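# Play the chart recorder by timing coloured key presses

## Task

Start the recorder by pressing the green button; its pen carriage begins moving at once and makes one uninterrupted pass. A pen marks the lane matching a key's colour whenever that key is pressed all the way down while the carriage moves, and a key pressed only partly may or may not mark. The job is complete only when each printed box has ink along its horizontal centre line and no ink lies anywhere outside the boxes. On the ruler at the sheet's edge, the pens begin at 20 mm before the 0 mark and travel at 7.36 mm/s.

## Robot and tools

Setup. Four identical i2rt Big YAM arms, arm1 to arm4, each with six joints, a five-fingered right hand and a wrist camera (armN_cam_wrist). A fixed room camera, cam_sheet, views the recorder sheet. Foot poses in the shared scene frame (metres; origin on the floor, +z up; each foot faces its own +x): arm1 (1.036, 0.120, 0.751) quat_wxyz (0.064, -0.001, -0.001, -0.998); arm2 (0.386, 0.649, 0.731) quat (0.558, 0.004, -0.004, -0.830); arm3 (-0.524, 0.654, 0.823) quat (0.847, 0.000, 0.001, -0.531); arm4 (-0.305, -0.652, 0.766) quat (0.763, 0.000, 0.001, 0.647). The tabletops under the arms sit at z=0.720. Reach is about 1.07 m from the joint1 axis.

Timing. The carriage starts the moment the green button goes down. A box at ruler position p mm is reached (p+20)/7.36 seconds after the press. The simulation keeps running while you compose replies, so plan key presses ahead and chain calls tightly.

move. Arguments arm1..arm4 (each optional) and cameras. Each arm's part may hold: "joints", a dict of absolute targets by name; "target", a list of seven numbers [x, y, z, qw, qx, qy, qz] giving an absolute hand pose in the scene frame, metres, in the same form as the printed "hand" line; the hand travels a straight path to it from its current hand_target; "speed", the path's peak speed, 0.002 to 0.5 m/s (default 0.25), rotation capped at twice that in rad/s, only allowed together with target; "min_time_s", 0.1 to 8 s, the shortest duration of this arm's joint motions. When target is used, joints may only contain hand keys. Joint ranges (rad): joint1 -2.879..2.879 (base yaw, positive counter-clockwise from above, 0 along the foot's +x); joint2 0..3.141 (shoulder, 0 = upper arm back and level, positive lifts then brings forward); joint3 0..3.019 (elbow, 0 folded, positive opens); joint4 -1.692..1.57 (hand pitch, positive tips fingers up); joint5 -1.57..1.57 (sideways, positive to arm's right); joint6 -2.094..2.094 (roll, positive clockwise seen from behind). Hand keys hand_little, hand_ring, hand_middle, hand_index, hand_thumb_bend, hand_thumb_turn run -1 (closed / thumb in front of palm) to +1 (open / straight / thumb beside palm); hand_force_limit -1..1 maps to about 0-10 N at the fingertip (0-15 N for thumb motors); hand_speed -0.96..1, full speed from +0.48 upward. Initially force limit is 0 and hand_speed -0.8 (slow). Out-of-range values cause a refusal; unknown keys make the call invalid. A refused call cancels the rest of that reply's move, wait and finished_scene calls. All motions in one action start together; hand paths end together (0.5-10 s), and no action runs beyond 15 s. An arm omitted from a call keeps its earlier command. cameras: a list of camera names or ["all"]; [] for none; omitted means all for an empty move, none otherwise. An empty move returns full state plus images.

Hand geometry. With joints 1, 5, 6 at 0 and the hand level pointing forward, the palm is down and the thumb on the left. The hand point lies 0.045 m ahead of the palm; its +z runs along straight fingers, +y out of the palm, +x across the palm away from the thumb. Straight fingertips extend 0.06-0.07 m past the point and sit 0.06 m behind it along -y. A wrist bracket on the little-finger side protrudes and can collide. With joint6 near -1.3 the wrist camera is on top and its image upright.

Behaviour. Hands lag, drift, can overshoot speed near full extension, and often settle a centimetre or more off. Paths ignore obstacles and other arms. Each control step limits the commanded pose to 100 mm and 20 degrees from the measured one. Arms never stop on contact; they keep pushing, which heats motors.

Results. A "move" line lists each arm sent a motion with "done" or its worst status. joint_status/hand_status words: done, off_target (resting off target, maybe still pushing), time_out (arm keeps a nearby target and continues; on_its_own lists joints not yet there; send the current position to relieve it), not_followed (a self/inter-arm clearance check withheld the targets; "pose unreachable" for a hand target). on_its_own shows uncommanded activity; "held at" is a target. "as last shown" arms were not commanded; their status reads "not commanded". hand_stopped_by lists little, ring, middle, index, thumb_bend, thumb_turn as moving, target, force, stalled or fault. *_load_n are fingertip loads in N (positive pushing open). Joint velocities are rad/s; "within noise" means still. Joint torques include gravity, have offsets, and values 3 and 4 wrap at ±28 N m. hand_target is the pose at current joint targets.

wait: seconds 0 to 10, plus optional cameras; commands nothing new. zoom_image: camera and region [x0, y0, x1, y1] in pixels of its latest image, at most 504 by 504. show_instructions: shows the reference pages. finished_scene: ends the scene permanently (scene 1, optional).

Cautions. Arms hard-pressing each other, including one hand gripping another's fingers, fails the scene; no reading reports arm contact, and the clearance check may act late. Do not strike fixed or heavy objects hard. Avoid slams, drops and excessive finger forces. MOTOR HOT appears at 85 °C; at 100 °C the arm goes limp for 30-60 s (keys then show limit_stop_at_motor_heat; resend them). Do not hold keys harder or longer than needed, and release each key promptly so no ink falls outside a box.

Each tool is called after ">>>" by a JSON object that holds its "name" and its "arguments".

Reference images:

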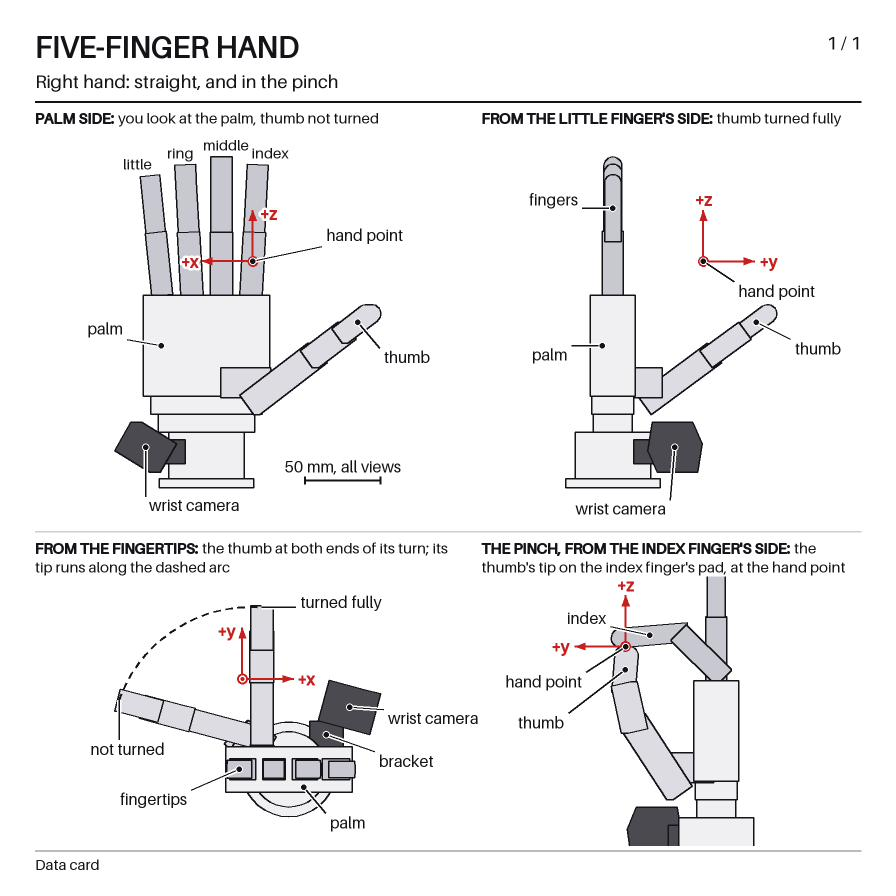

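## Session

>>> {"name": "move", "arguments": {}}

Scene clock: 0.00 s.
Joint torques (N m): no reading
Heat: arm1: hottest joint1_rad 35 °C; arm2: hottest joint2_rad 33 °C; arm3: hottest joint2_rad 34 °C; arm4: hottest joint4_rad 31 °C.
Joint velocities: within noise
arm1.joint_positions: joint1_rad=-0.686 joint2_rad=+0.590 joint3_rad=+1.369 joint4_rad=-1.540 joint5_rad=-0.204 joint6_rad=-1.201 hand_little=+1.000 hand_ring=+1.000 hand_middle=+1.000 hand_index=+1.000 hand_thumb_turn=+1.000 hand_thumb_bend=+1.000 hand_force_limit=+0.000 hand_speed=-0.800
arm1.joint_status: not commanded
arm1.hand_stopped_by: target,target,target,target,target,target
arm1.little_load_n: 0.0
arm1.ring_load_n: 0.0
arm1.middle_load_n: 0.0
arm1.index_load_n: 0.0
arm1.thumb_bend_load_n: 0.0
arm1.thumb_turn_load_n: 0.0
arm1.hand: x=+0.8869 y=+0.2203 z=+1.1920 quat_wxyz=(+0.399, -0.373, -0.835, +0.058) (m; scene frame)
arm1.hand_target: x=+0.8874 y=+0.2200 z=+1.2005 quat_wxyz=(+0.409, -0.371, -0.832, +0.057) (m; scene frame)
arm1.hand_status: not commanded
arm2.joint_positions: joint1_rad=+0.202 joint2_rad=+0.618 joint3_rad=+1.327 joint4_rad=-1.314 joint5_rad=+0.102 joint6_rad=-1.461 hand_little=+1.000 hand_ring=+1.000 hand_middle=+1.000 hand_index=+1.000 hand_thumb_turn=+1.000 hand_thumb_bend=+1.000 hand_force_limit=+0.000 hand_speed=-0.800
arm2.joint_status: not commanded
arm2.hand_stopped_by: target,target,target,target,target,target
arm2.little_load_n: 0.0
arm2.ring_load_n: 0.0
arm2.middle_load_n: 0.0
arm2.index_load_n: 0.0
arm2.thumb_bend_load_n: 0.0
arm2.thumb_turn_load_n: 0.0
arm2.hand: x=+0.2619 y=+0.4318 z=+1.2042 quat_wxyz=(+0.366, +0.506, -0.727, +0.286) (m; scene frame)
arm2.hand_target: x=+0.2619 y=+0.4324 z=+1.2156 quat_wxyz=(+0.375, +0.502, -0.722, +0.294) (m; scene frame)
arm2.hand_status: not commanded
arm3.joint_positions: joint1_rad=+0.509 joint2_rad=+0.595 joint3_rad=+1.363 joint4_rad=-1.313 joint5_rad=-0.019 joint6_rad=-1.559 hand_little=+1.000 hand_ring=+1.000 hand_middle=+1.000 hand_index=+1.000 hand_thumb_turn=+1.000 hand_thumb_bend=+1.000 hand_force_limit=+0.000 hand_speed=-0.800
arm3.joint_status: not commanded
arm3.hand_stopped_by: target,target,target,target,target,target
arm3.little_load_n: 0.0
arm3.ring_load_n: 0.0
arm3.middle_load_n: 0.0
arm3.index_load_n: 0.0
arm3.thumb_bend_load_n: 0.0
arm3.thumb_turn_load_n: 0.0
arm3.hand: x=-0.3628 y=+0.4724 z=+1.3202 quat_wxyz=(+0.137, +0.831, -0.262, +0.471) (m; scene frame)
arm3.hand_target: x=-0.3642 y=+0.4734 z=+1.3290 quat_wxyz=(+0.140, +0.826, -0.261, +0.479) (m; scene frame)
arm3.hand_status: not commanded
arm4.joint_positions: joint1_rad=-0.512 joint2_rad=+0.588 joint3_rad=+1.370 joint4_rad=-1.543 joint5_rad=+0.160 joint6_rad=-1.244 hand_little=+1.000 hand_ring=+1.000 hand_middle=+1.000 hand_index=+1.000 hand_thumb_turn=+1.000 hand_thumb_bend=+1.000 hand_force_limit=+0.000 hand_speed=-0.800
arm4.joint_status: not commanded
arm4.hand_stopped_by: target,target,target,target,target,target
arm4.little_load_n: 0.0
arm4.ring_load_n: 0.0
arm4.middle_load_n: 0.0
arm4.index_load_n: 0.0
arm4.thumb_bend_load_n: 0.0
arm4.thumb_turn_load_n: 0.0
arm4.hand: x=-0.1373 y=-0.5685 z=+1.2186 quat_wxyz=(-0.165, +0.889, +0.226, +0.363) (m; scene frame)
arm4.hand_target: x=-0.1375 y=-0.5688 z=+1.2266 quat_wxyz=(-0.171, +0.885, +0.224, +0.371) (m; scene frame)
arm4.hand_status: not commanded
pictures: arm1_cam_wrist, arm2_cam_wrist, arm3_cam_wrist, arm4_cam_wrist, cam_sheet
Images, in order (width x height): arm1_cam_wrist 672x504, arm2_cam_wrist 672x504, arm3_cam_wrist 672x504, arm4_cam_wrist 672x504, cam_sheet 896x504.

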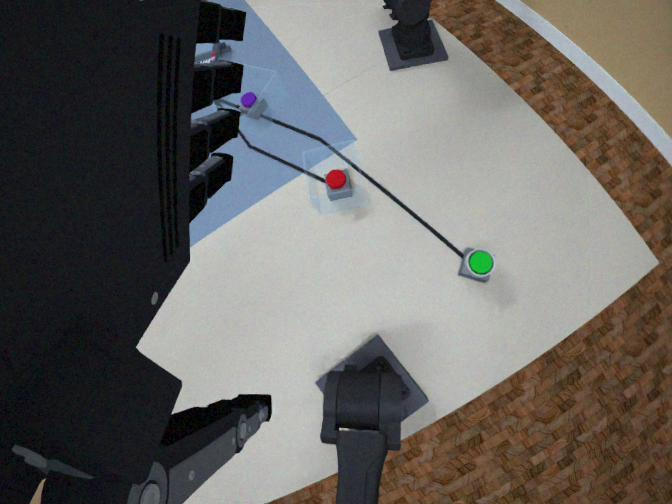

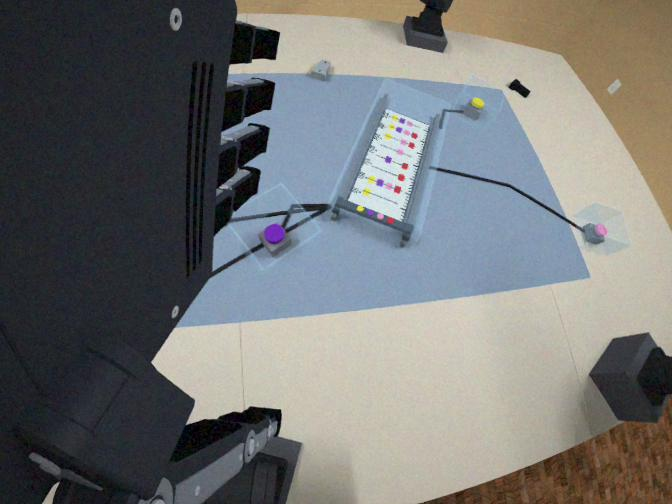

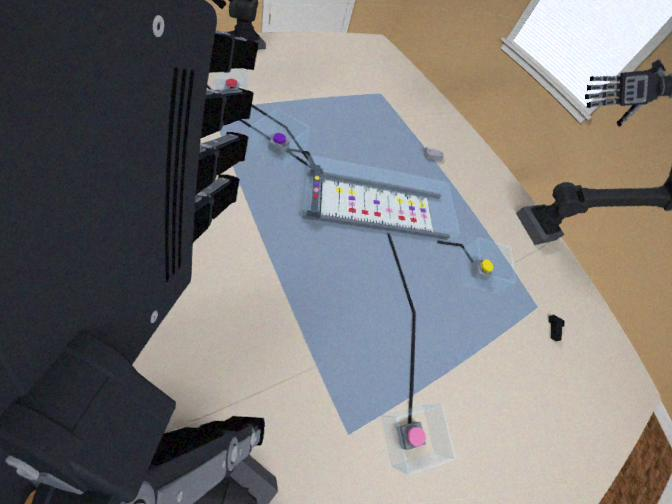

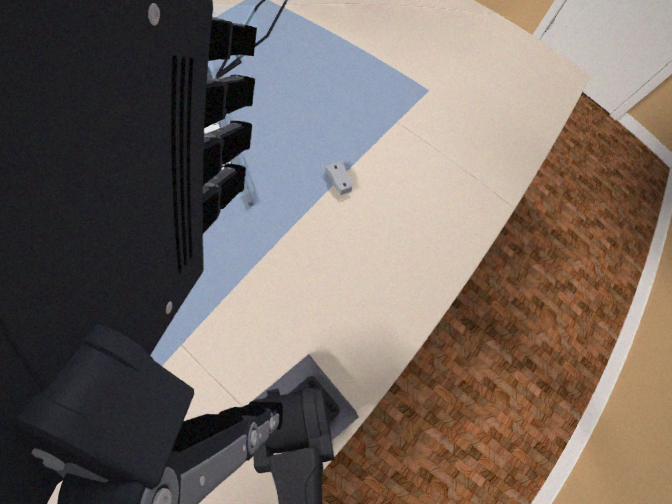

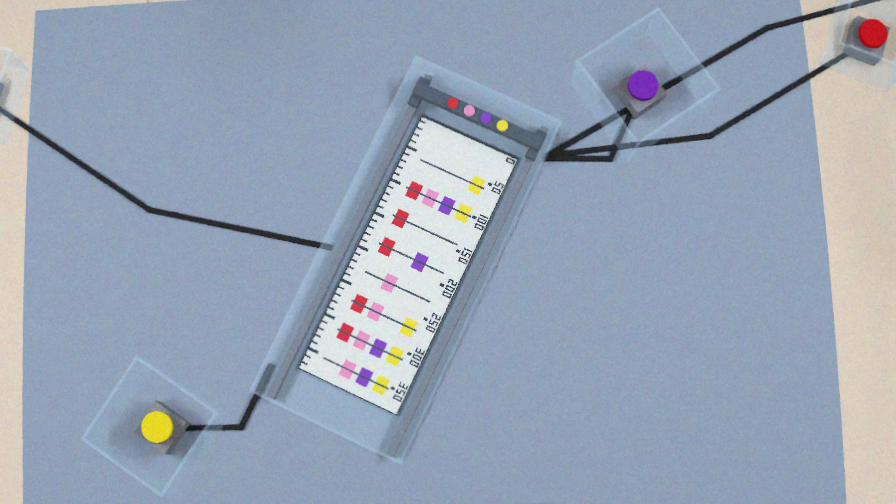

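>>> {"name": "zoom_image", "arguments": {"camera": "cam_sheet", "region": [250, 50, 600, 250]}}

>>> {"name": "zoom_image", "arguments": {"camera": "cam_sheet", "region": [250, 240, 600, 440]}}

>>> {"name": "zoom_image", "arguments": {"camera": "arm2_cam_wrist", "region": [200, 60, 640, 300]}}

>>> {"name": "zoom_image", "arguments": {"camera": "arm1_cam_wrist", "region": [180, 0, 540, 320]}}

>>> {"name": "zoom_image", "arguments": {"camera": "arm3_cam_wrist", "region": [200, 50, 600, 504]}}

>>> {"name": "zoom_image", "arguments": {"camera": "arm4_cam_wrist", "region": [180, 0, 480, 240]}}

Scaled by 1.440.

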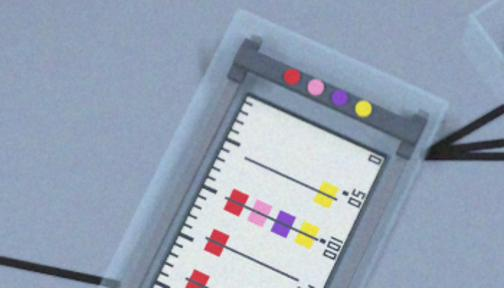

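Scaled by 1.440.

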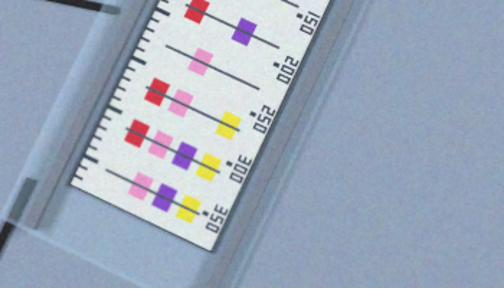

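Scaled by 1.145 from the camera's 672x504 image, which has a finer 960x720 frame.

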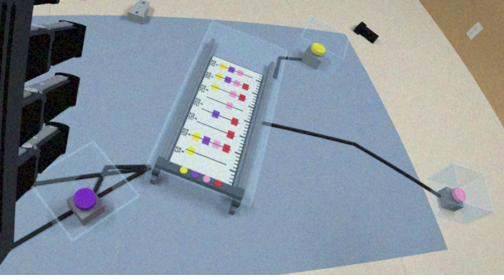

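Scaled by 1.400 from the camera's 672x504 image, which has a finer 960x720 frame.

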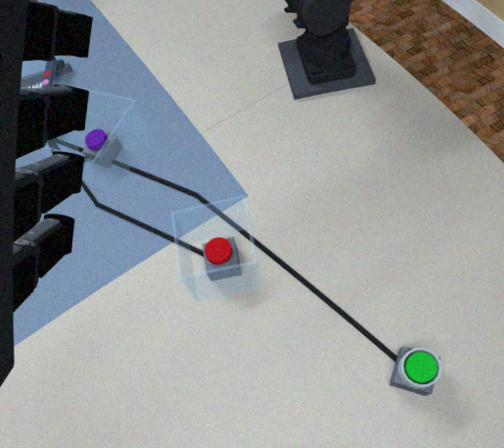

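Scaled by 1.110 from the camera's 672x504 image, which has a finer 960x720 frame.

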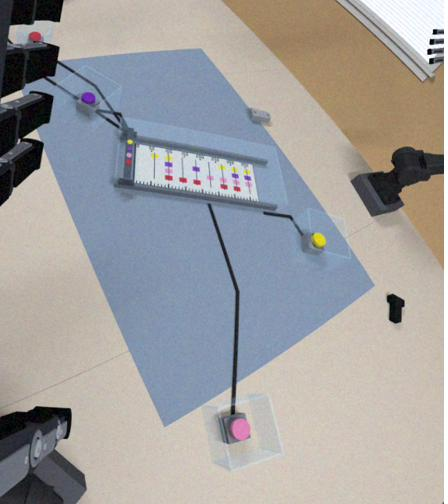

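Scaled by 1.680 from the camera's 672x504 image, which has a finer 960x720 frame.

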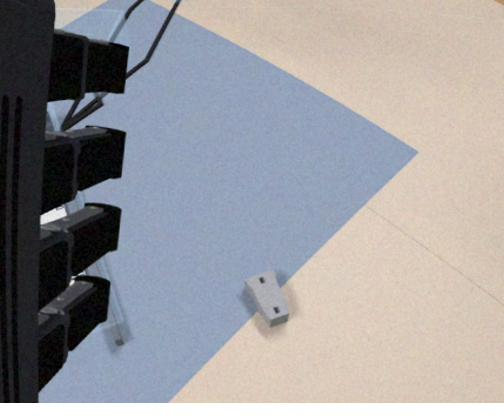

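>>> {"name": "move", "arguments": {"arm1": {"target": [0.65, 0.275, 1.05, 0, 0.191, 0.982, 0], "speed": 0.2, "joints": {"hand_little": -1, "hand_ring": -1, "hand_middle": -1, "hand_force_limit": 0}}, "arm2": {"target": [0.265, 0.208, 1.05, 0, 0.604, -0.797, 0], "speed": 0.2, "joints": {"hand_little": -1, "hand_ring": -1, "hand_middle": -1}}, "arm3": {"target": [-0.667, 0.283, 1.05, 0, 0.566, -0.824, 0], "speed": 0.2, "joints": {"hand_little": -1, "hand_ring": -1, "hand_middle": -1}}, "arm4": {"target": [-0.42, -0.2, 1.05, 0, 0.6135, 0.7897, 0], "speed": 0.2, "joints": {"hand_little": -1, "hand_ring": -1, "hand_middle": -1}}, "cameras": ["all"]}}

Scene clock: 9.67 s.
Joint torques (N m): arm1=[0.38 -10.58 14.11 -0.24 0.16 -0.25] | arm2=[1.38 -10.64 10.41 -0.51 -0.04 0.04] | arm3=[-0.09 -8.7 11.47 0.65 0.08 0.22] | arm4=[1.79 -10.17 11.62 -0.73 -0.08 -0.13]
Heat: arm1: hottest joint1_rad 35 °C; arm2: hottest joint2_rad 33 °C; arm3: hottest joint2_rad 34 °C; arm4: hottest joint4_rad 31 °C.
move: arm1 off_target; arm2 off_target; arm3 off_target; arm4 off_target
Joint velocities: within noise
arm1.joint_positions: joint1_rad=-0.380 joint2_rad=+1.481 joint3_rad=+1.594 joint4_rad=-1.670 joint5_rad=+0.004 joint6_rad=-1.411 hand_little=-1.000 hand_ring=-1.000 hand_middle=-1.000 hand_index=+1.000 hand_thumb_turn=+1.000 hand_thumb_bend=+1.000 hand_force_limit=+0.000 hand_speed=-0.800
arm1.joint_status: all done
arm1.hand_stopped_by: target,target,target,target,target,target
arm1.little_load_n: 0.0
arm1.ring_load_n: 0.0
arm1.middle_load_n: 0.0
arm1.index_load_n: 0.0
arm1.thumb_bend_load_n: 0.0
arm1.thumb_turn_load_n: 0.0
arm1.hand: x=+0.6643 y=+0.2738 z=+1.0395 quat_wxyz=(+0.007, -0.204, -0.979, -0.001) (m; scene frame)
arm1.hand_target: x=+0.6506 y=+0.2747 z=+1.0493 quat_wxyz=(+0.016, -0.191, -0.982, -0.003) (m; scene frame)
arm1.hand_status: off_target (0.018 m and 1.8 deg from the pose sent, 0.281 m and 53.9 deg at the start; a joint's target at an end of its range on 33 of 150 steps)
arm2.joint_positions: joint1_rad=+0.250 joint2_rad=+1.570 joint3_rad=+1.750 joint4_rad=-1.687 joint5_rad=+0.029 joint6_rad=-1.436 hand_little=-1.000 hand_ring=-1.000 hand_middle=-1.000 hand_index=+1.000 hand_thumb_turn=+1.000 hand_thumb_bend=+1.000 hand_force_limit=+0.000 hand_speed=-0.800
arm2.joint_status: all done
arm2.hand_stopped_by: target,target,target,target,target,target
arm2.little_load_n: 0.0
arm2.ring_load_n: 0.0
arm2.middle_load_n: 0.0
arm2.index_load_n: 0.0
arm2.thumb_bend_load_n: -0.5
arm2.thumb_turn_load_n: 0.0
arm2.hand: x=+0.2611 y=+0.2187 z=+1.0396 quat_wxyz=(+0.029, +0.604, -0.796, +0.017) (m; scene frame)
arm2.hand_target: x=+0.2650 y=+0.2085 z=+1.0492 quat_wxyz=(+0.035, +0.605, -0.795, +0.026) (m; scene frame)
arm2.hand_status: off_target (0.015 m and 3.8 deg from the pose sent, 0.272 m and 55.6 deg at the start; a joint's target at an end of its range on 41 of 150 steps)
arm3.joint_positions: joint1_rad=-0.668 joint2_rad=+1.447 joint3_rad=+1.368 joint4_rad=-1.523 joint5_rad=-0.004 joint6_rad=-1.446 hand_little=-1.000 hand_ring=-1.000 hand_middle=-1.000 hand_index=+1.000 hand_thumb_turn=+1.000 hand_thumb_bend=+1.000 hand_force_limit=+0.000 hand_speed=-0.800
arm3.joint_status: all done
arm3.hand_stopped_by: target,target,target,target,target,target
arm3.little_load_n: 0.0
arm3.ring_load_n: 0.0
arm3.middle_load_n: 0.0
arm3.index_load_n: 0.0
arm3.thumb_bend_load_n: 0.0
arm3.thumb_turn_load_n: 0.0
arm3.hand: x=-0.6588 y=+0.2978 z=+1.0399 quat_wxyz=(-0.013, +0.576, -0.817, -0.010) (m; scene frame)
arm3.hand_target: x=-0.6669 y=+0.2837 z=+1.0500 quat_wxyz=(+0.000, +0.566, -0.824, +0.000) (m; scene frame)
arm3.hand_status: off_target (0.020 m and 2.3 deg from the pose sent, 0.449 m and 93.3 deg at the start)
arm4.joint_positions: joint1_rad=+0.524 joint2_rad=+1.641 joint3_rad=+1.733 joint4_rad=-1.689 joint5_rad=+0.007 joint6_rad=-1.430 hand_little=-1.000 hand_ring=-1.000 hand_middle=-1.000 hand_index=+1.000 hand_thumb_turn=+1.000 hand_thumb_bend=+1.000 hand_force_limit=+0.000 hand_speed=-0.800
arm4.joint_status: all done
arm4.hand_stopped_by: target,target,target,target,target,target
arm4.little_load_n: 0.0
arm4.ring_load_n: 0.0
arm4.middle_load_n: 0.0
arm4.index_load_n: 0.0
arm4.thumb_bend_load_n: 0.0
arm4.thumb_turn_load_n: 0.0
arm4.hand: x=-0.4096 y=-0.2099 z=+1.0374 quat_wxyz=(+0.012, +0.625, +0.780, -0.005) (m; scene frame)
arm4.hand_target: x=-0.4198 y=-0.2007 z=+1.0499 quat_wxyz=(+0.000, +0.614, +0.790, +0.001) (m; scene frame)
arm4.hand_status: off_target (0.019 m and 2.3 deg from the pose sent, 0.494 m and 87.2 deg at the start)
pictures: arm1_cam_wrist, arm2_cam_wrist, arm3_cam_wrist, arm4_cam_wrist, cam_sheet
Images, in order (width x height): arm1_cam_wrist 672x504, arm2_cam_wrist 672x504, arm3_cam_wrist 672x504, arm4_cam_wrist 672x504, cam_sheet 896x504.

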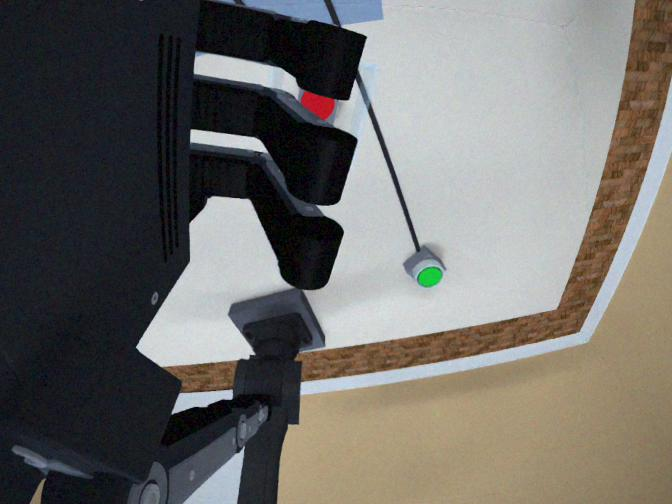

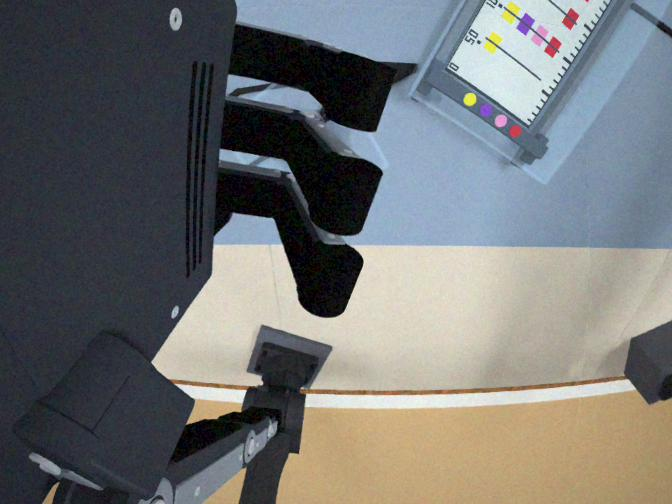

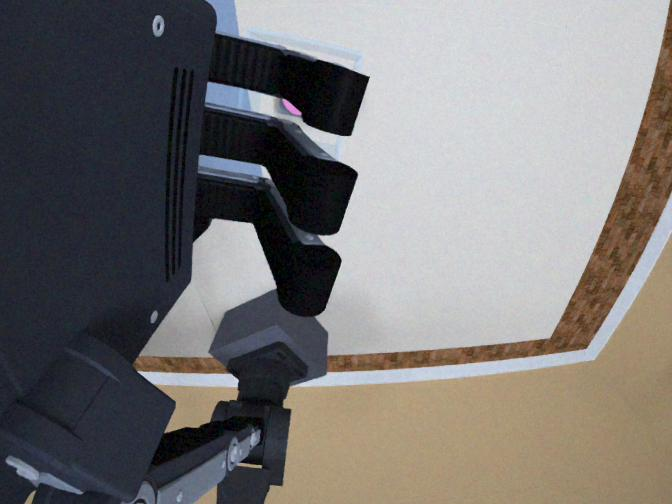

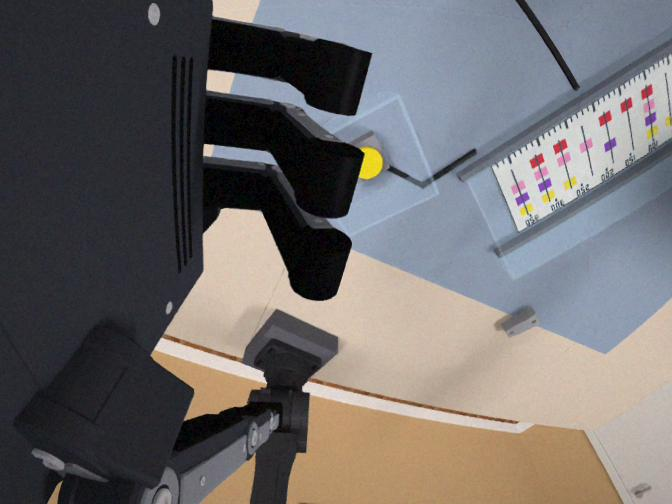

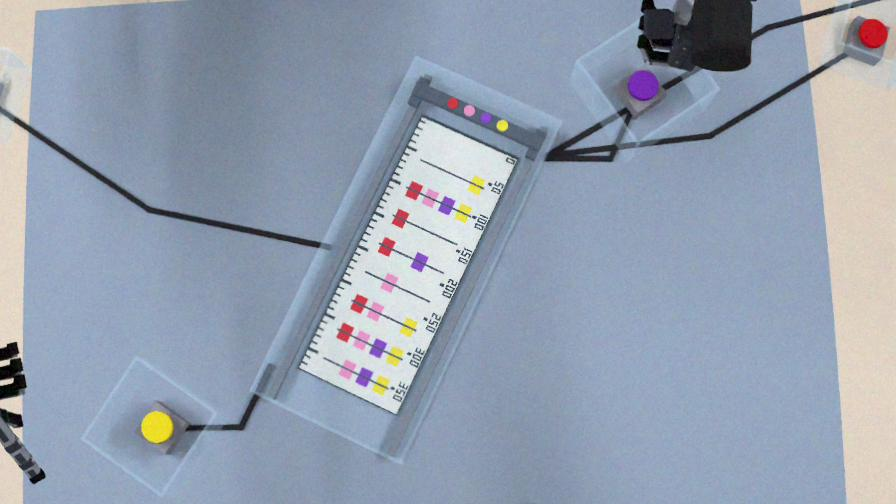

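>>> {"name": "move", "arguments": {"arm1": {"target": [0.640, 0.334, 1.0, 0, 0.191, 0.982, 0], "speed": 0.2, "joints": {"hand_little": 1, "hand_ring": 1, "hand_middle": 1}}, "arm2": {"target": [0.252, 0.226, 1.0, 0, 0.604, -0.797, 0], "speed": 0.2, "joints": {"hand_little": 1, "hand_ring": 1, "hand_middle": 1}}, "arm3": {"target": [-0.676, 0.277, 1.0, 0, 0.566, -0.824, 0], "speed": 0.2, "joints": {"hand_little": 1, "hand_ring": 1, "hand_middle": 1}}, "arm4": {"target": [-0.272, -0.201, 1.0, 0, 0.6135, 0.7897, 0], "speed": 0.2, "joints": {"hand_little": 1, "hand_ring": 1, "hand_middle": 1}}, "cameras": ["all"]}}

Scene clock: 15.33 s.
Joint torques (N m): arm1=[-1.03 -11.63 11 0.9 -0.01 -0.22] | arm2=[-0.03 -10.64 6.91 0.13 -0.06 -0.16] | arm3=[-0.85 -9.76 6.65 0.96 0.05 0.07] | arm4=[-0.15 -11.05 6.49 0.28 -0.08 -0.11]
Heat: arm1: hottest joint1_rad 35 °C; arm2: hottest joint2_rad 33 °C; arm3: hottest joint2_rad 34 °C; arm4: hottest joint4_rad 31 °C.
move: arm1 off_target; arm2 done; arm3 off_target; arm4 done
Joint velocities: within noise
arm1.joint_positions: joint1_rad=-0.480 joint2_rad=+1.561 joint3_rad=+1.594 joint4_rad=-1.608 joint5_rad=+0.004 joint6_rad=-1.529 hand_little=+1.000 hand_ring=+1.000 hand_middle=+1.000 hand_index=+1.000 hand_thumb_turn=+1.000 hand_thumb_bend=+1.000 hand_force_limit=+0.000 hand_speed=-0.800
arm1.joint_status: all done
arm1.hand_stopped_by: target,target,target,target,target,target
arm1.little_load_n: 0.0
arm1.ring_load_n: 0.0
arm1.middle_load_n: 0.0
arm1.index_load_n: 0.0
arm1.thumb_bend_load_n: 0.0
arm1.thumb_turn_load_n: 0.0
arm1.hand: x=+0.6503 y=+0.3261 z=+1.0057 quat_wxyz=(-0.002, -0.195, -0.981, +0.000) (m; scene frame)
arm1.hand_target: x=+0.6404 y=+0.3339 z=+1.0000 quat_wxyz=(+0.000, -0.191, -0.982, +0.000) (m; scene frame)
arm1.hand_status: off_target (0.014 m and 0.6 deg from the pose sent, 0.076 m and 1.8 deg at the start)
arm2.joint_positions: joint1_rad=+0.229 joint2_rad=+1.570 joint3_rad=+1.663 joint4_rad=-1.658 joint5_rad=+0.015 joint6_rad=-1.448 hand_little=+1.000 hand_ring=+1.000 hand_middle=+1.000 hand_index=+1.000 hand_thumb_turn=+1.000 hand_thumb_bend=+1.000 hand_force_limit=+0.000 hand_speed=-0.800
arm2.joint_status: all done
arm2.hand_stopped_by: target,target,target,target,target,target
arm2.little_load_n: 0.0
arm2.ring_load_n: 0.0
arm2.middle_load_n: 0.0
arm2.index_load_n: 0.0
arm2.thumb_bend_load_n: 0.0
arm2.thumb_turn_load_n: 0.0
arm2.hand: x=+0.2562 y=+0.2312 z=+1.0077 quat_wxyz=(+0.003, +0.601, -0.799, +0.001) (m; scene frame)
arm2.hand_target: x=+0.2520 y=+0.2262 z=+1.0000 quat_wxyz=(+0.000, +0.604, -0.797, +0.000) (m; scene frame)
arm2.hand_status: done (0.010 m and 0.5 deg from the pose sent, 0.041 m and 3.8 deg at the start)
arm3.joint_positions: joint1_rad=-0.682 joint2_rad=+1.481 joint3_rad=+1.341 joint4_rad=-1.407 joint5_rad=-0.004 joint6_rad=-1.446 hand_little=+1.000 hand_ring=+1.000 hand_middle=+1.000 hand_index=+1.000 hand_thumb_turn=+1.000 hand_thumb_bend=+1.000 hand_force_limit=+0.000 hand_speed=-0.800
arm3.joint_status: all done
arm3.hand_stopped_by: target,target,target,target,target,target
arm3.little_load_n: 0.0
arm3.ring_load_n: 0.0
arm3.middle_load_n: 0.0
arm3.index_load_n: 0.5
arm3.thumb_bend_load_n: -0.5
arm3.thumb_turn_load_n: 0.0
arm3.hand: x=-0.6698 y=+0.2752 z=+1.0139 quat_wxyz=(+0.008, +0.570, -0.821, +0.009) (m; scene frame)
arm3.hand_target: x=-0.6758 y=+0.2775 z=+1.0002 quat_wxyz=(+0.000, +0.566, -0.824, +0.000) (m; scene frame)
arm3.hand_status: off_target (0.015 m and 1.5 deg from the pose sent, 0.048 m and 2.3 deg at the start)
arm4.joint_positions: joint1_rad=+0.248 joint2_rad=+1.570 joint3_rad=+1.552 joint4_rad=-1.564 joint5_rad=+0.006 joint6_rad=-1.731 hand_little=+1.000 hand_ring=+1.000 hand_middle=+1.000 hand_index=+1.000 hand_thumb_turn=+1.000 hand_thumb_bend=+1.000 hand_force_limit=+0.000 hand_speed=-0.800
arm4.joint_status: all done
arm4.hand_stopped_by: target,target,target,target,target,target
arm4.little_load_n: 0.0
arm4.ring_load_n: 0.0
arm4.middle_load_n: 0.0
arm4.index_load_n: 0.0
arm4.thumb_bend_load_n: 0.0
arm4.thumb_turn_load_n: 0.0
arm4.hand: x=-0.2762 y=-0.2004 z=+1.0004 quat_wxyz=(+0.005, +0.616, +0.788, -0.003) (m; scene frame)
arm4.hand_target: x=-0.2721 y=-0.2010 z=+1.0001 quat_wxyz=(+0.000, +0.614, +0.790, +0.000) (m; scene frame)
arm4.hand_status: done (0.004 m and 0.8 deg from the pose sent, 0.143 m and 2.3 deg at the start)
pictures: arm1_cam_wrist, arm2_cam_wrist, arm3_cam_wrist, arm4_cam_wrist, cam_sheet
Images, in order (width x height): arm1_cam_wrist 672x504, arm2_cam_wrist 672x504, arm3_cam_wrist 672x504, arm4_cam_wrist 672x504, cam_sheet 896x504.

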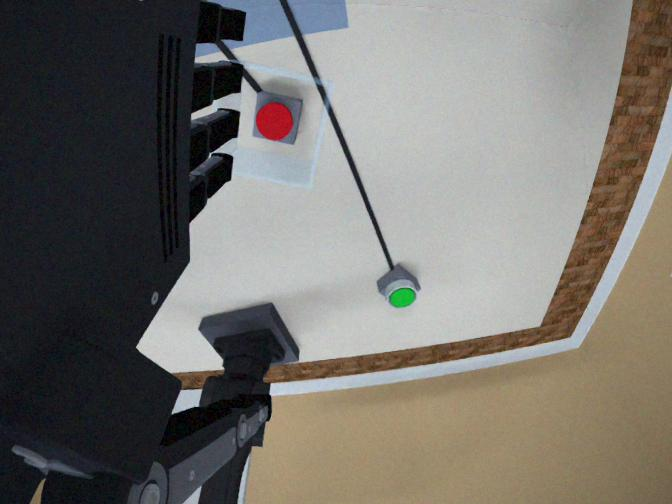

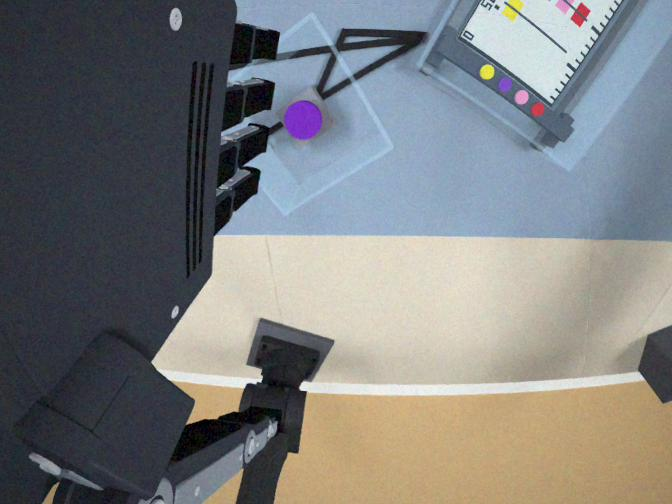

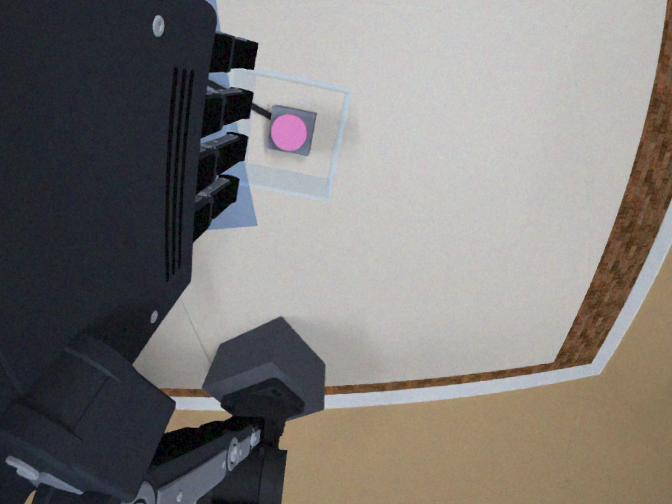

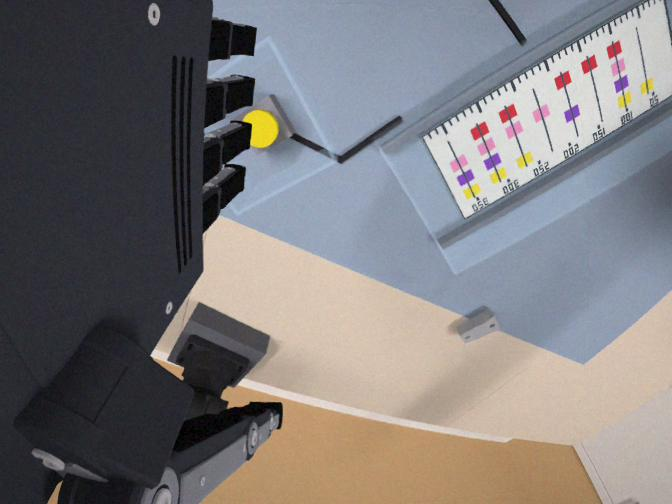

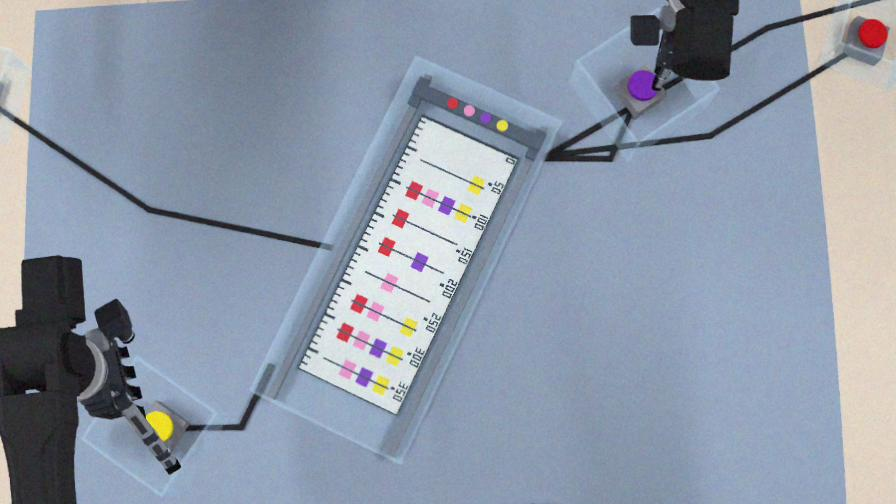

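>>> {"name": "zoom_image", "arguments": {"camera": "cam_sheet", "region": [560, 0, 896, 189]}}

>>> {"name": "zoom_image", "arguments": {"camera": "arm2_cam_wrist", "region": [200, 0, 440, 240]}}

>>> {"name": "zoom_image", "arguments": {"camera": "cam_sheet", "region": [0, 240, 300, 504]}}

>>> {"name": "zoom_image", "arguments": {"camera": "arm3_cam_wrist", "region": [190, 0, 430, 240]}}

Scaled by 1.500.

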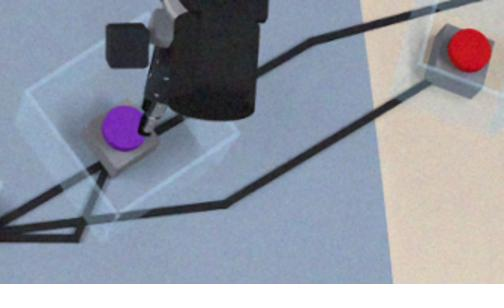

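Scaled by 2.100 from the camera's 672x504 image, which has a finer 960x720 frame.

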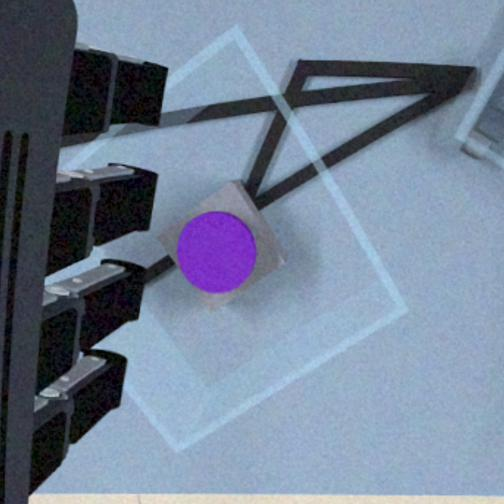

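Scaled by 1.680.

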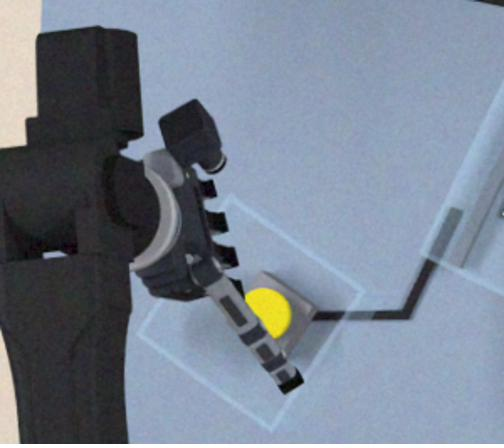

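Scaled by 2.100 from the camera's 672x504 image, which has a finer 960x720 frame.

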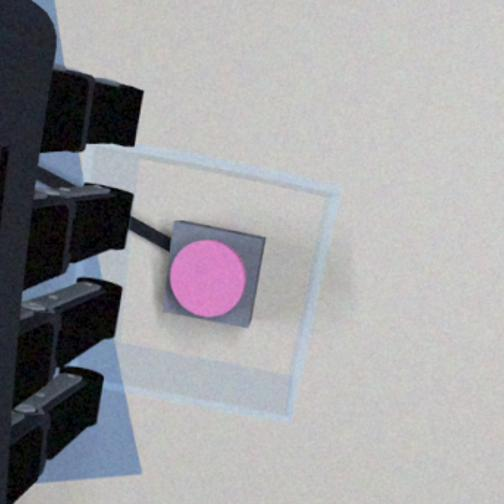

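>>> {"name": "move", "arguments": {"arm1": {"target": [0.655, 0.324, 0.93, 0, 0.191, 0.982, 0], "speed": 0.15}, "arm2": {"target": [0.243, 0.232, 0.93, 0, 0.604, -0.797, 0], "speed": 0.15}, "arm3": {"target": [-0.679, 0.2955, 0.93, 0, 0.566, -0.824, 0], "speed": 0.15}, "arm4": {"target": [-0.290, -0.2305, 0.93, 0, 0.6135, 0.7897, 0], "speed": 0.15}, "cameras": ["all"]}}

>>> {"name": "zoom_image", "arguments": {"camera": "arm1_cam_wrist", "region": [180, 20, 420, 260]}}

>>> {"name": "zoom_image", "arguments": {"camera": "arm2_cam_wrist", "region": [180, 20, 420, 260]}}

>>> {"name": "zoom_image", "arguments": {"camera": "arm3_cam_wrist", "region": [180, 20, 420, 260]}}

>>> {"name": "zoom_image", "arguments": {"camera": "arm4_cam_wrist", "region": [180, 20, 420, 260]}}

Scene clock: 18.77 s.
Joint torques (N m): arm1=[-0.38 -13.98 8.31 0.88 -0.02 -0.11] | arm2=[-0.03 -11.28 6.79 0.08 -0.05 -0.18] | arm3=[-0.79 -9.41 6.16 1.01 0 -0.06] | arm4=[1.79 -10.05 6.37 0.31 -0.03 0.23]
Heat: arm1: hottest joint1_rad 35 °C; arm2: hottest joint2_rad 33 °C; arm3: hottest joint2_rad 34 °C; arm4: hottest joint4_rad 31 °C.
move: arm1 done; arm2 done; arm3 off_target; arm4 done
Joint velocities: within noise
arm1.joint_positions: joint1_rad=-0.480 joint2_rad=+1.561 joint3_rad=+1.401 joint4_rad=-1.419 joint5_rad=+0.004 joint6_rad=-1.529 hand_little=+1.000 hand_ring=+1.000 hand_middle=+1.000 hand_index=+1.000 hand_thumb_turn=+1.000 hand_thumb_bend=+1.000 hand_force_limit=+0.000 hand_speed=-0.800
arm1.joint_status: not commanded
arm1.hand_stopped_by: target,target,target,target,target,target
arm1.little_load_n: 0.0
arm1.ring_load_n: 0.0
arm1.middle_load_n: 0.0
arm1.index_load_n: 0.0
arm1.thumb_bend_load_n: -0.5
arm1.thumb_turn_load_n: 0.0
arm1.hand: x=+0.6556 y=+0.3240 z=+0.9324 quat_wxyz=(-0.004, -0.195, -0.981, +0.000) (m; scene frame)
arm1.hand_target: x=+0.6551 y=+0.3240 z=+0.9301 quat_wxyz=(+0.000, -0.191, -0.982, +0.000) (m; scene frame)
arm1.hand_status: done (0.002 m and 0.7 deg from the pose sent, 0.076 m and 0.6 deg at the start)
arm2.joint_positions: joint1_rad=+0.207 joint2_rad=+1.570 joint3_rad=+1.470 joint4_rad=-1.473 joint5_rad=+0.015 joint6_rad=-1.470 hand_little=+1.000 hand_ring=+1.000 hand_middle=+1.000 hand_index=+1.000 hand_thumb_turn=+1.000 hand_thumb_bend=+1.000 hand_force_limit=+0.000 hand_speed=-0.800
arm2.joint_status: not commanded
arm2.hand_stopped_by: target,target,target,target,target,target
arm2.little_load_n: 0.0
arm2.ring_load_n: 0.0
arm2.middle_load_n: 0.0
arm2.index_load_n: 0.0
arm2.thumb_bend_load_n: 0.0
arm2.thumb_turn_load_n: 0.0
arm2.hand: x=+0.2472 y=+0.2353 z=+0.9343 quat_wxyz=(+0.000, +0.601, -0.799, -0.002) (m; scene frame)
arm2.hand_target: x=+0.2430 y=+0.2322 z=+0.9299 quat_wxyz=(+0.000, +0.604, -0.797, +0.000) (m; scene frame)
arm2.hand_status: done (0.007 m and 0.4 deg from the pose sent, 0.079 m and 0.6 deg at the start)
arm3.joint_positions: joint1_rad=-0.699 joint2_rad=+1.486 joint3_rad=+1.158 joint4_rad=-1.217 joint5_rad=-0.004 joint6_rad=-1.455 hand_little=+1.000 hand_ring=+1.000 hand_middle=+1.000 hand_index=+1.000 hand_thumb_turn=+1.000 hand_thumb_bend=+1.000 hand_force_limit=+0.000 hand_speed=-0.800
arm3.joint_status: not commanded
arm3.hand_stopped_by: target,target,target,target,target,target
arm3.little_load_n: 0.0
arm3.ring_load_n: 0.0
arm3.middle_load_n: 0.0
arm3.index_load_n: 0.0
arm3.thumb_bend_load_n: 0.0
arm3.thumb_turn_load_n: 0.5
arm3.hand: x=-0.6733 y=+0.2914 z=+0.9437 quat_wxyz=(+0.009, +0.567, -0.824, +0.009) (m; scene frame)
arm3.hand_target: x=-0.6788 y=+0.2958 z=+0.9304 quat_wxyz=(+0.000, +0.566, -0.824, +0.000) (m; scene frame)
arm3.hand_status: off_target (0.015 m and 1.5 deg from the pose sent, 0.087 m and 1.5 deg at the start)
arm4.joint_positions: joint1_rad=+0.270 joint2_rad=+1.518 joint3_rad=+1.309 joint4_rad=-1.373 joint5_rad=+0.004 joint6_rad=-1.717 hand_little=+1.000 hand_ring=+1.000 hand_middle=+1.000 hand_index=+1.000 hand_thumb_turn=+1.000 hand_thumb_bend=+1.000 hand_force_limit=+0.000 hand_speed=-0.800
arm4.joint_status: not commanded
arm4.hand_stopped_by: target,target,target,target,target,target
arm4.little_load_n: 0.0
arm4.ring_load_n: 0.0
arm4.middle_load_n: 0.0
arm4.index_load_n: 0.0
arm4.thumb_bend_load_n: 0.0
arm4.thumb_turn_load_n: 0.0
arm4.hand: x=-0.2838 y=-0.2284 z=+0.9310 quat_wxyz=(+0.005, +0.612, +0.791, -0.003) (m; scene frame)
arm4.hand_target: x=-0.2900 y=-0.2305 z=+0.9300 quat_wxyz=(+0.000, +0.613, +0.790, +0.000) (m; scene frame)
arm4.hand_status: done (0.007 m and 0.7 deg from the pose sent, 0.078 m and 0.8 deg at the start)
pictures: arm1_cam_wrist, arm2_cam_wrist, arm3_cam_wrist, arm4_cam_wrist, cam_sheet
Images, in order (width x height): arm1_cam_wrist 672x504, arm2_cam_wrist 672x504, arm3_cam_wrist 672x504, arm4_cam_wrist 672x504, cam_sheet 896x504.

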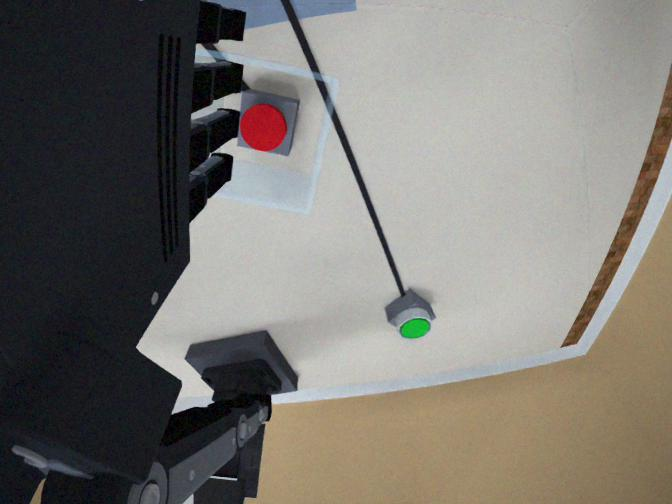

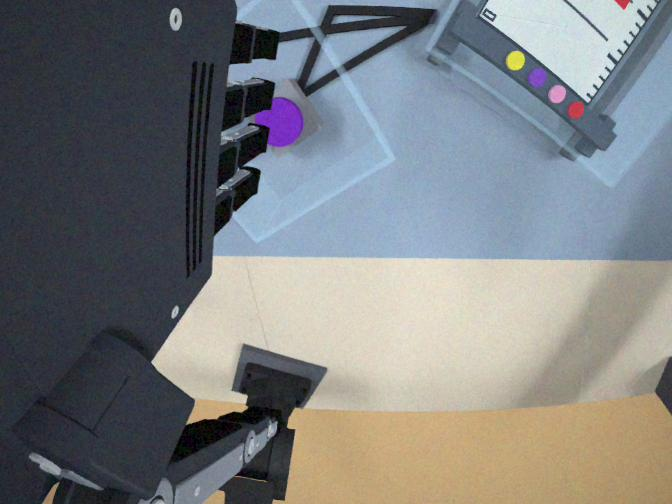

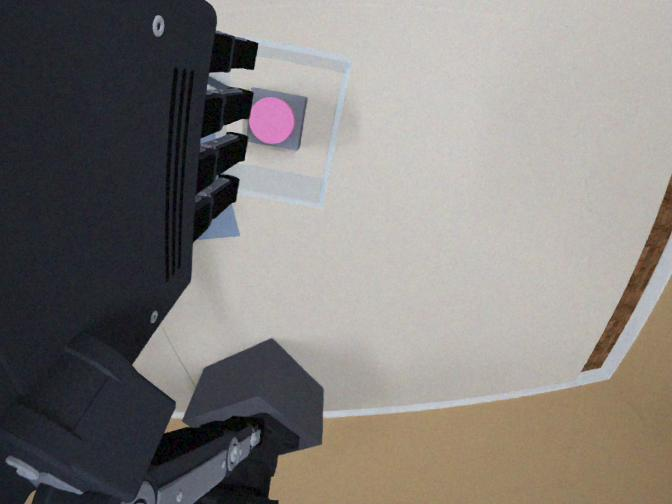

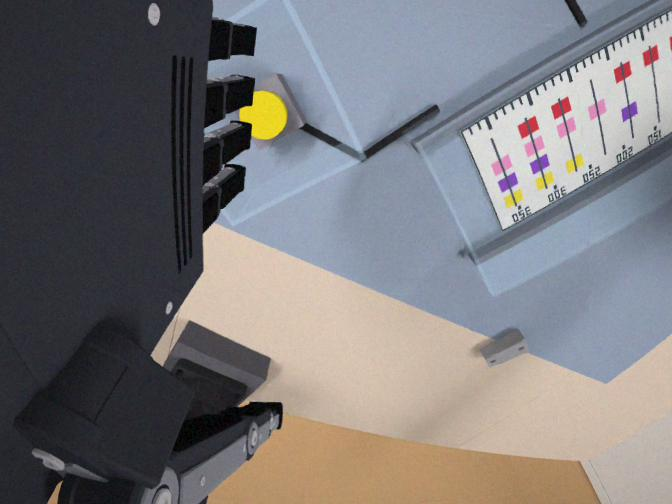

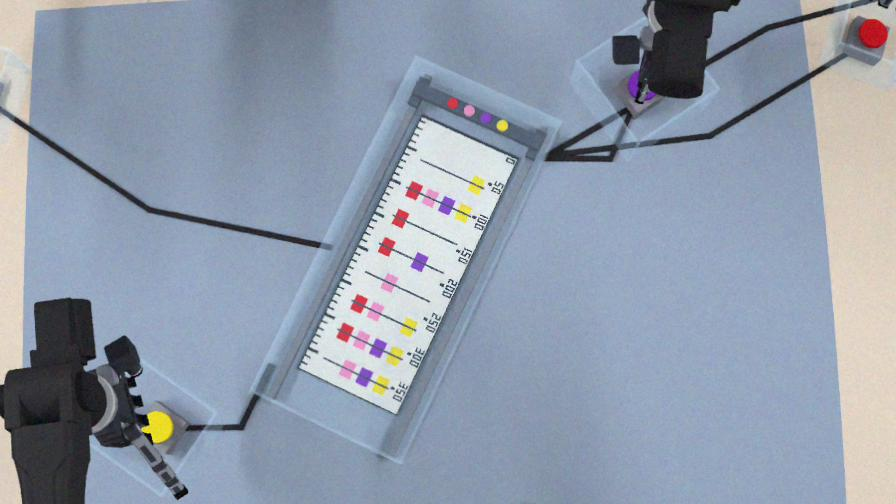

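Scaled by 2.100 from the camera's 672x504 image, which has a finer 960x720 frame.

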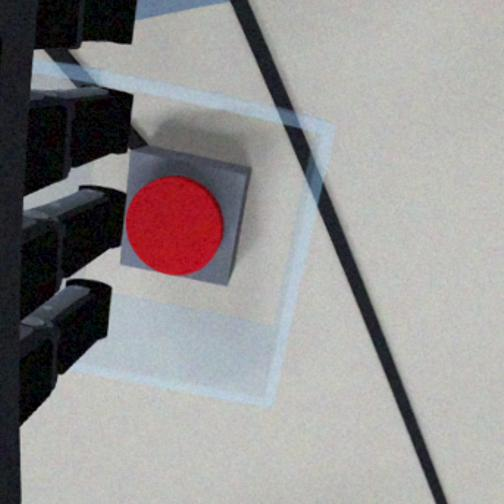

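Scaled by 2.100 from the camera's 672x504 image, which has a finer 960x720 frame.

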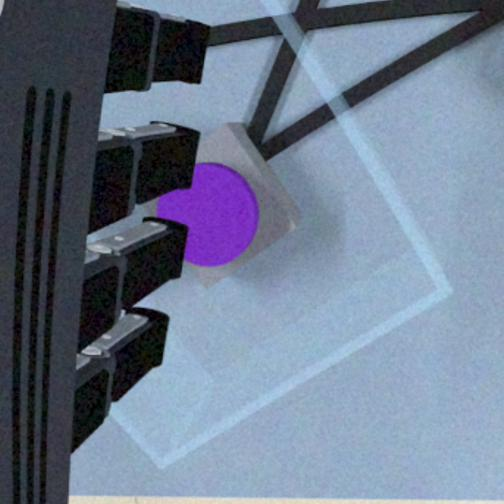

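Scaled by 2.100 from the camera's 672x504 image, which has a finer 960x720 frame.

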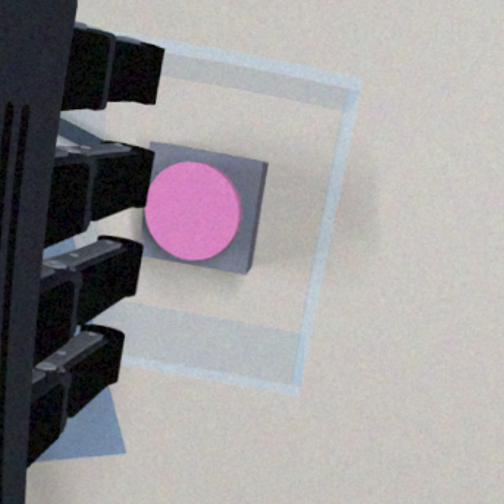

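Scaled by 2.100 from the camera's 672x504 image, which has a finer 960x720 frame.

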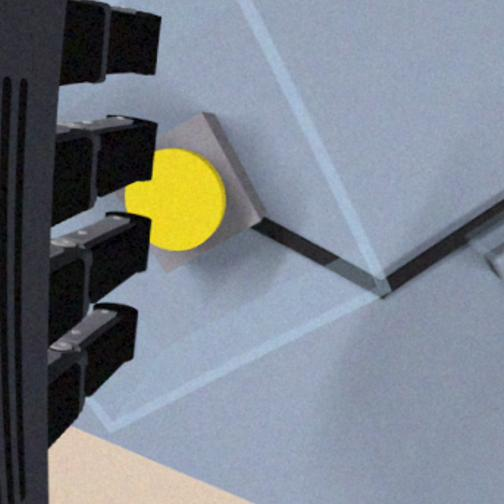

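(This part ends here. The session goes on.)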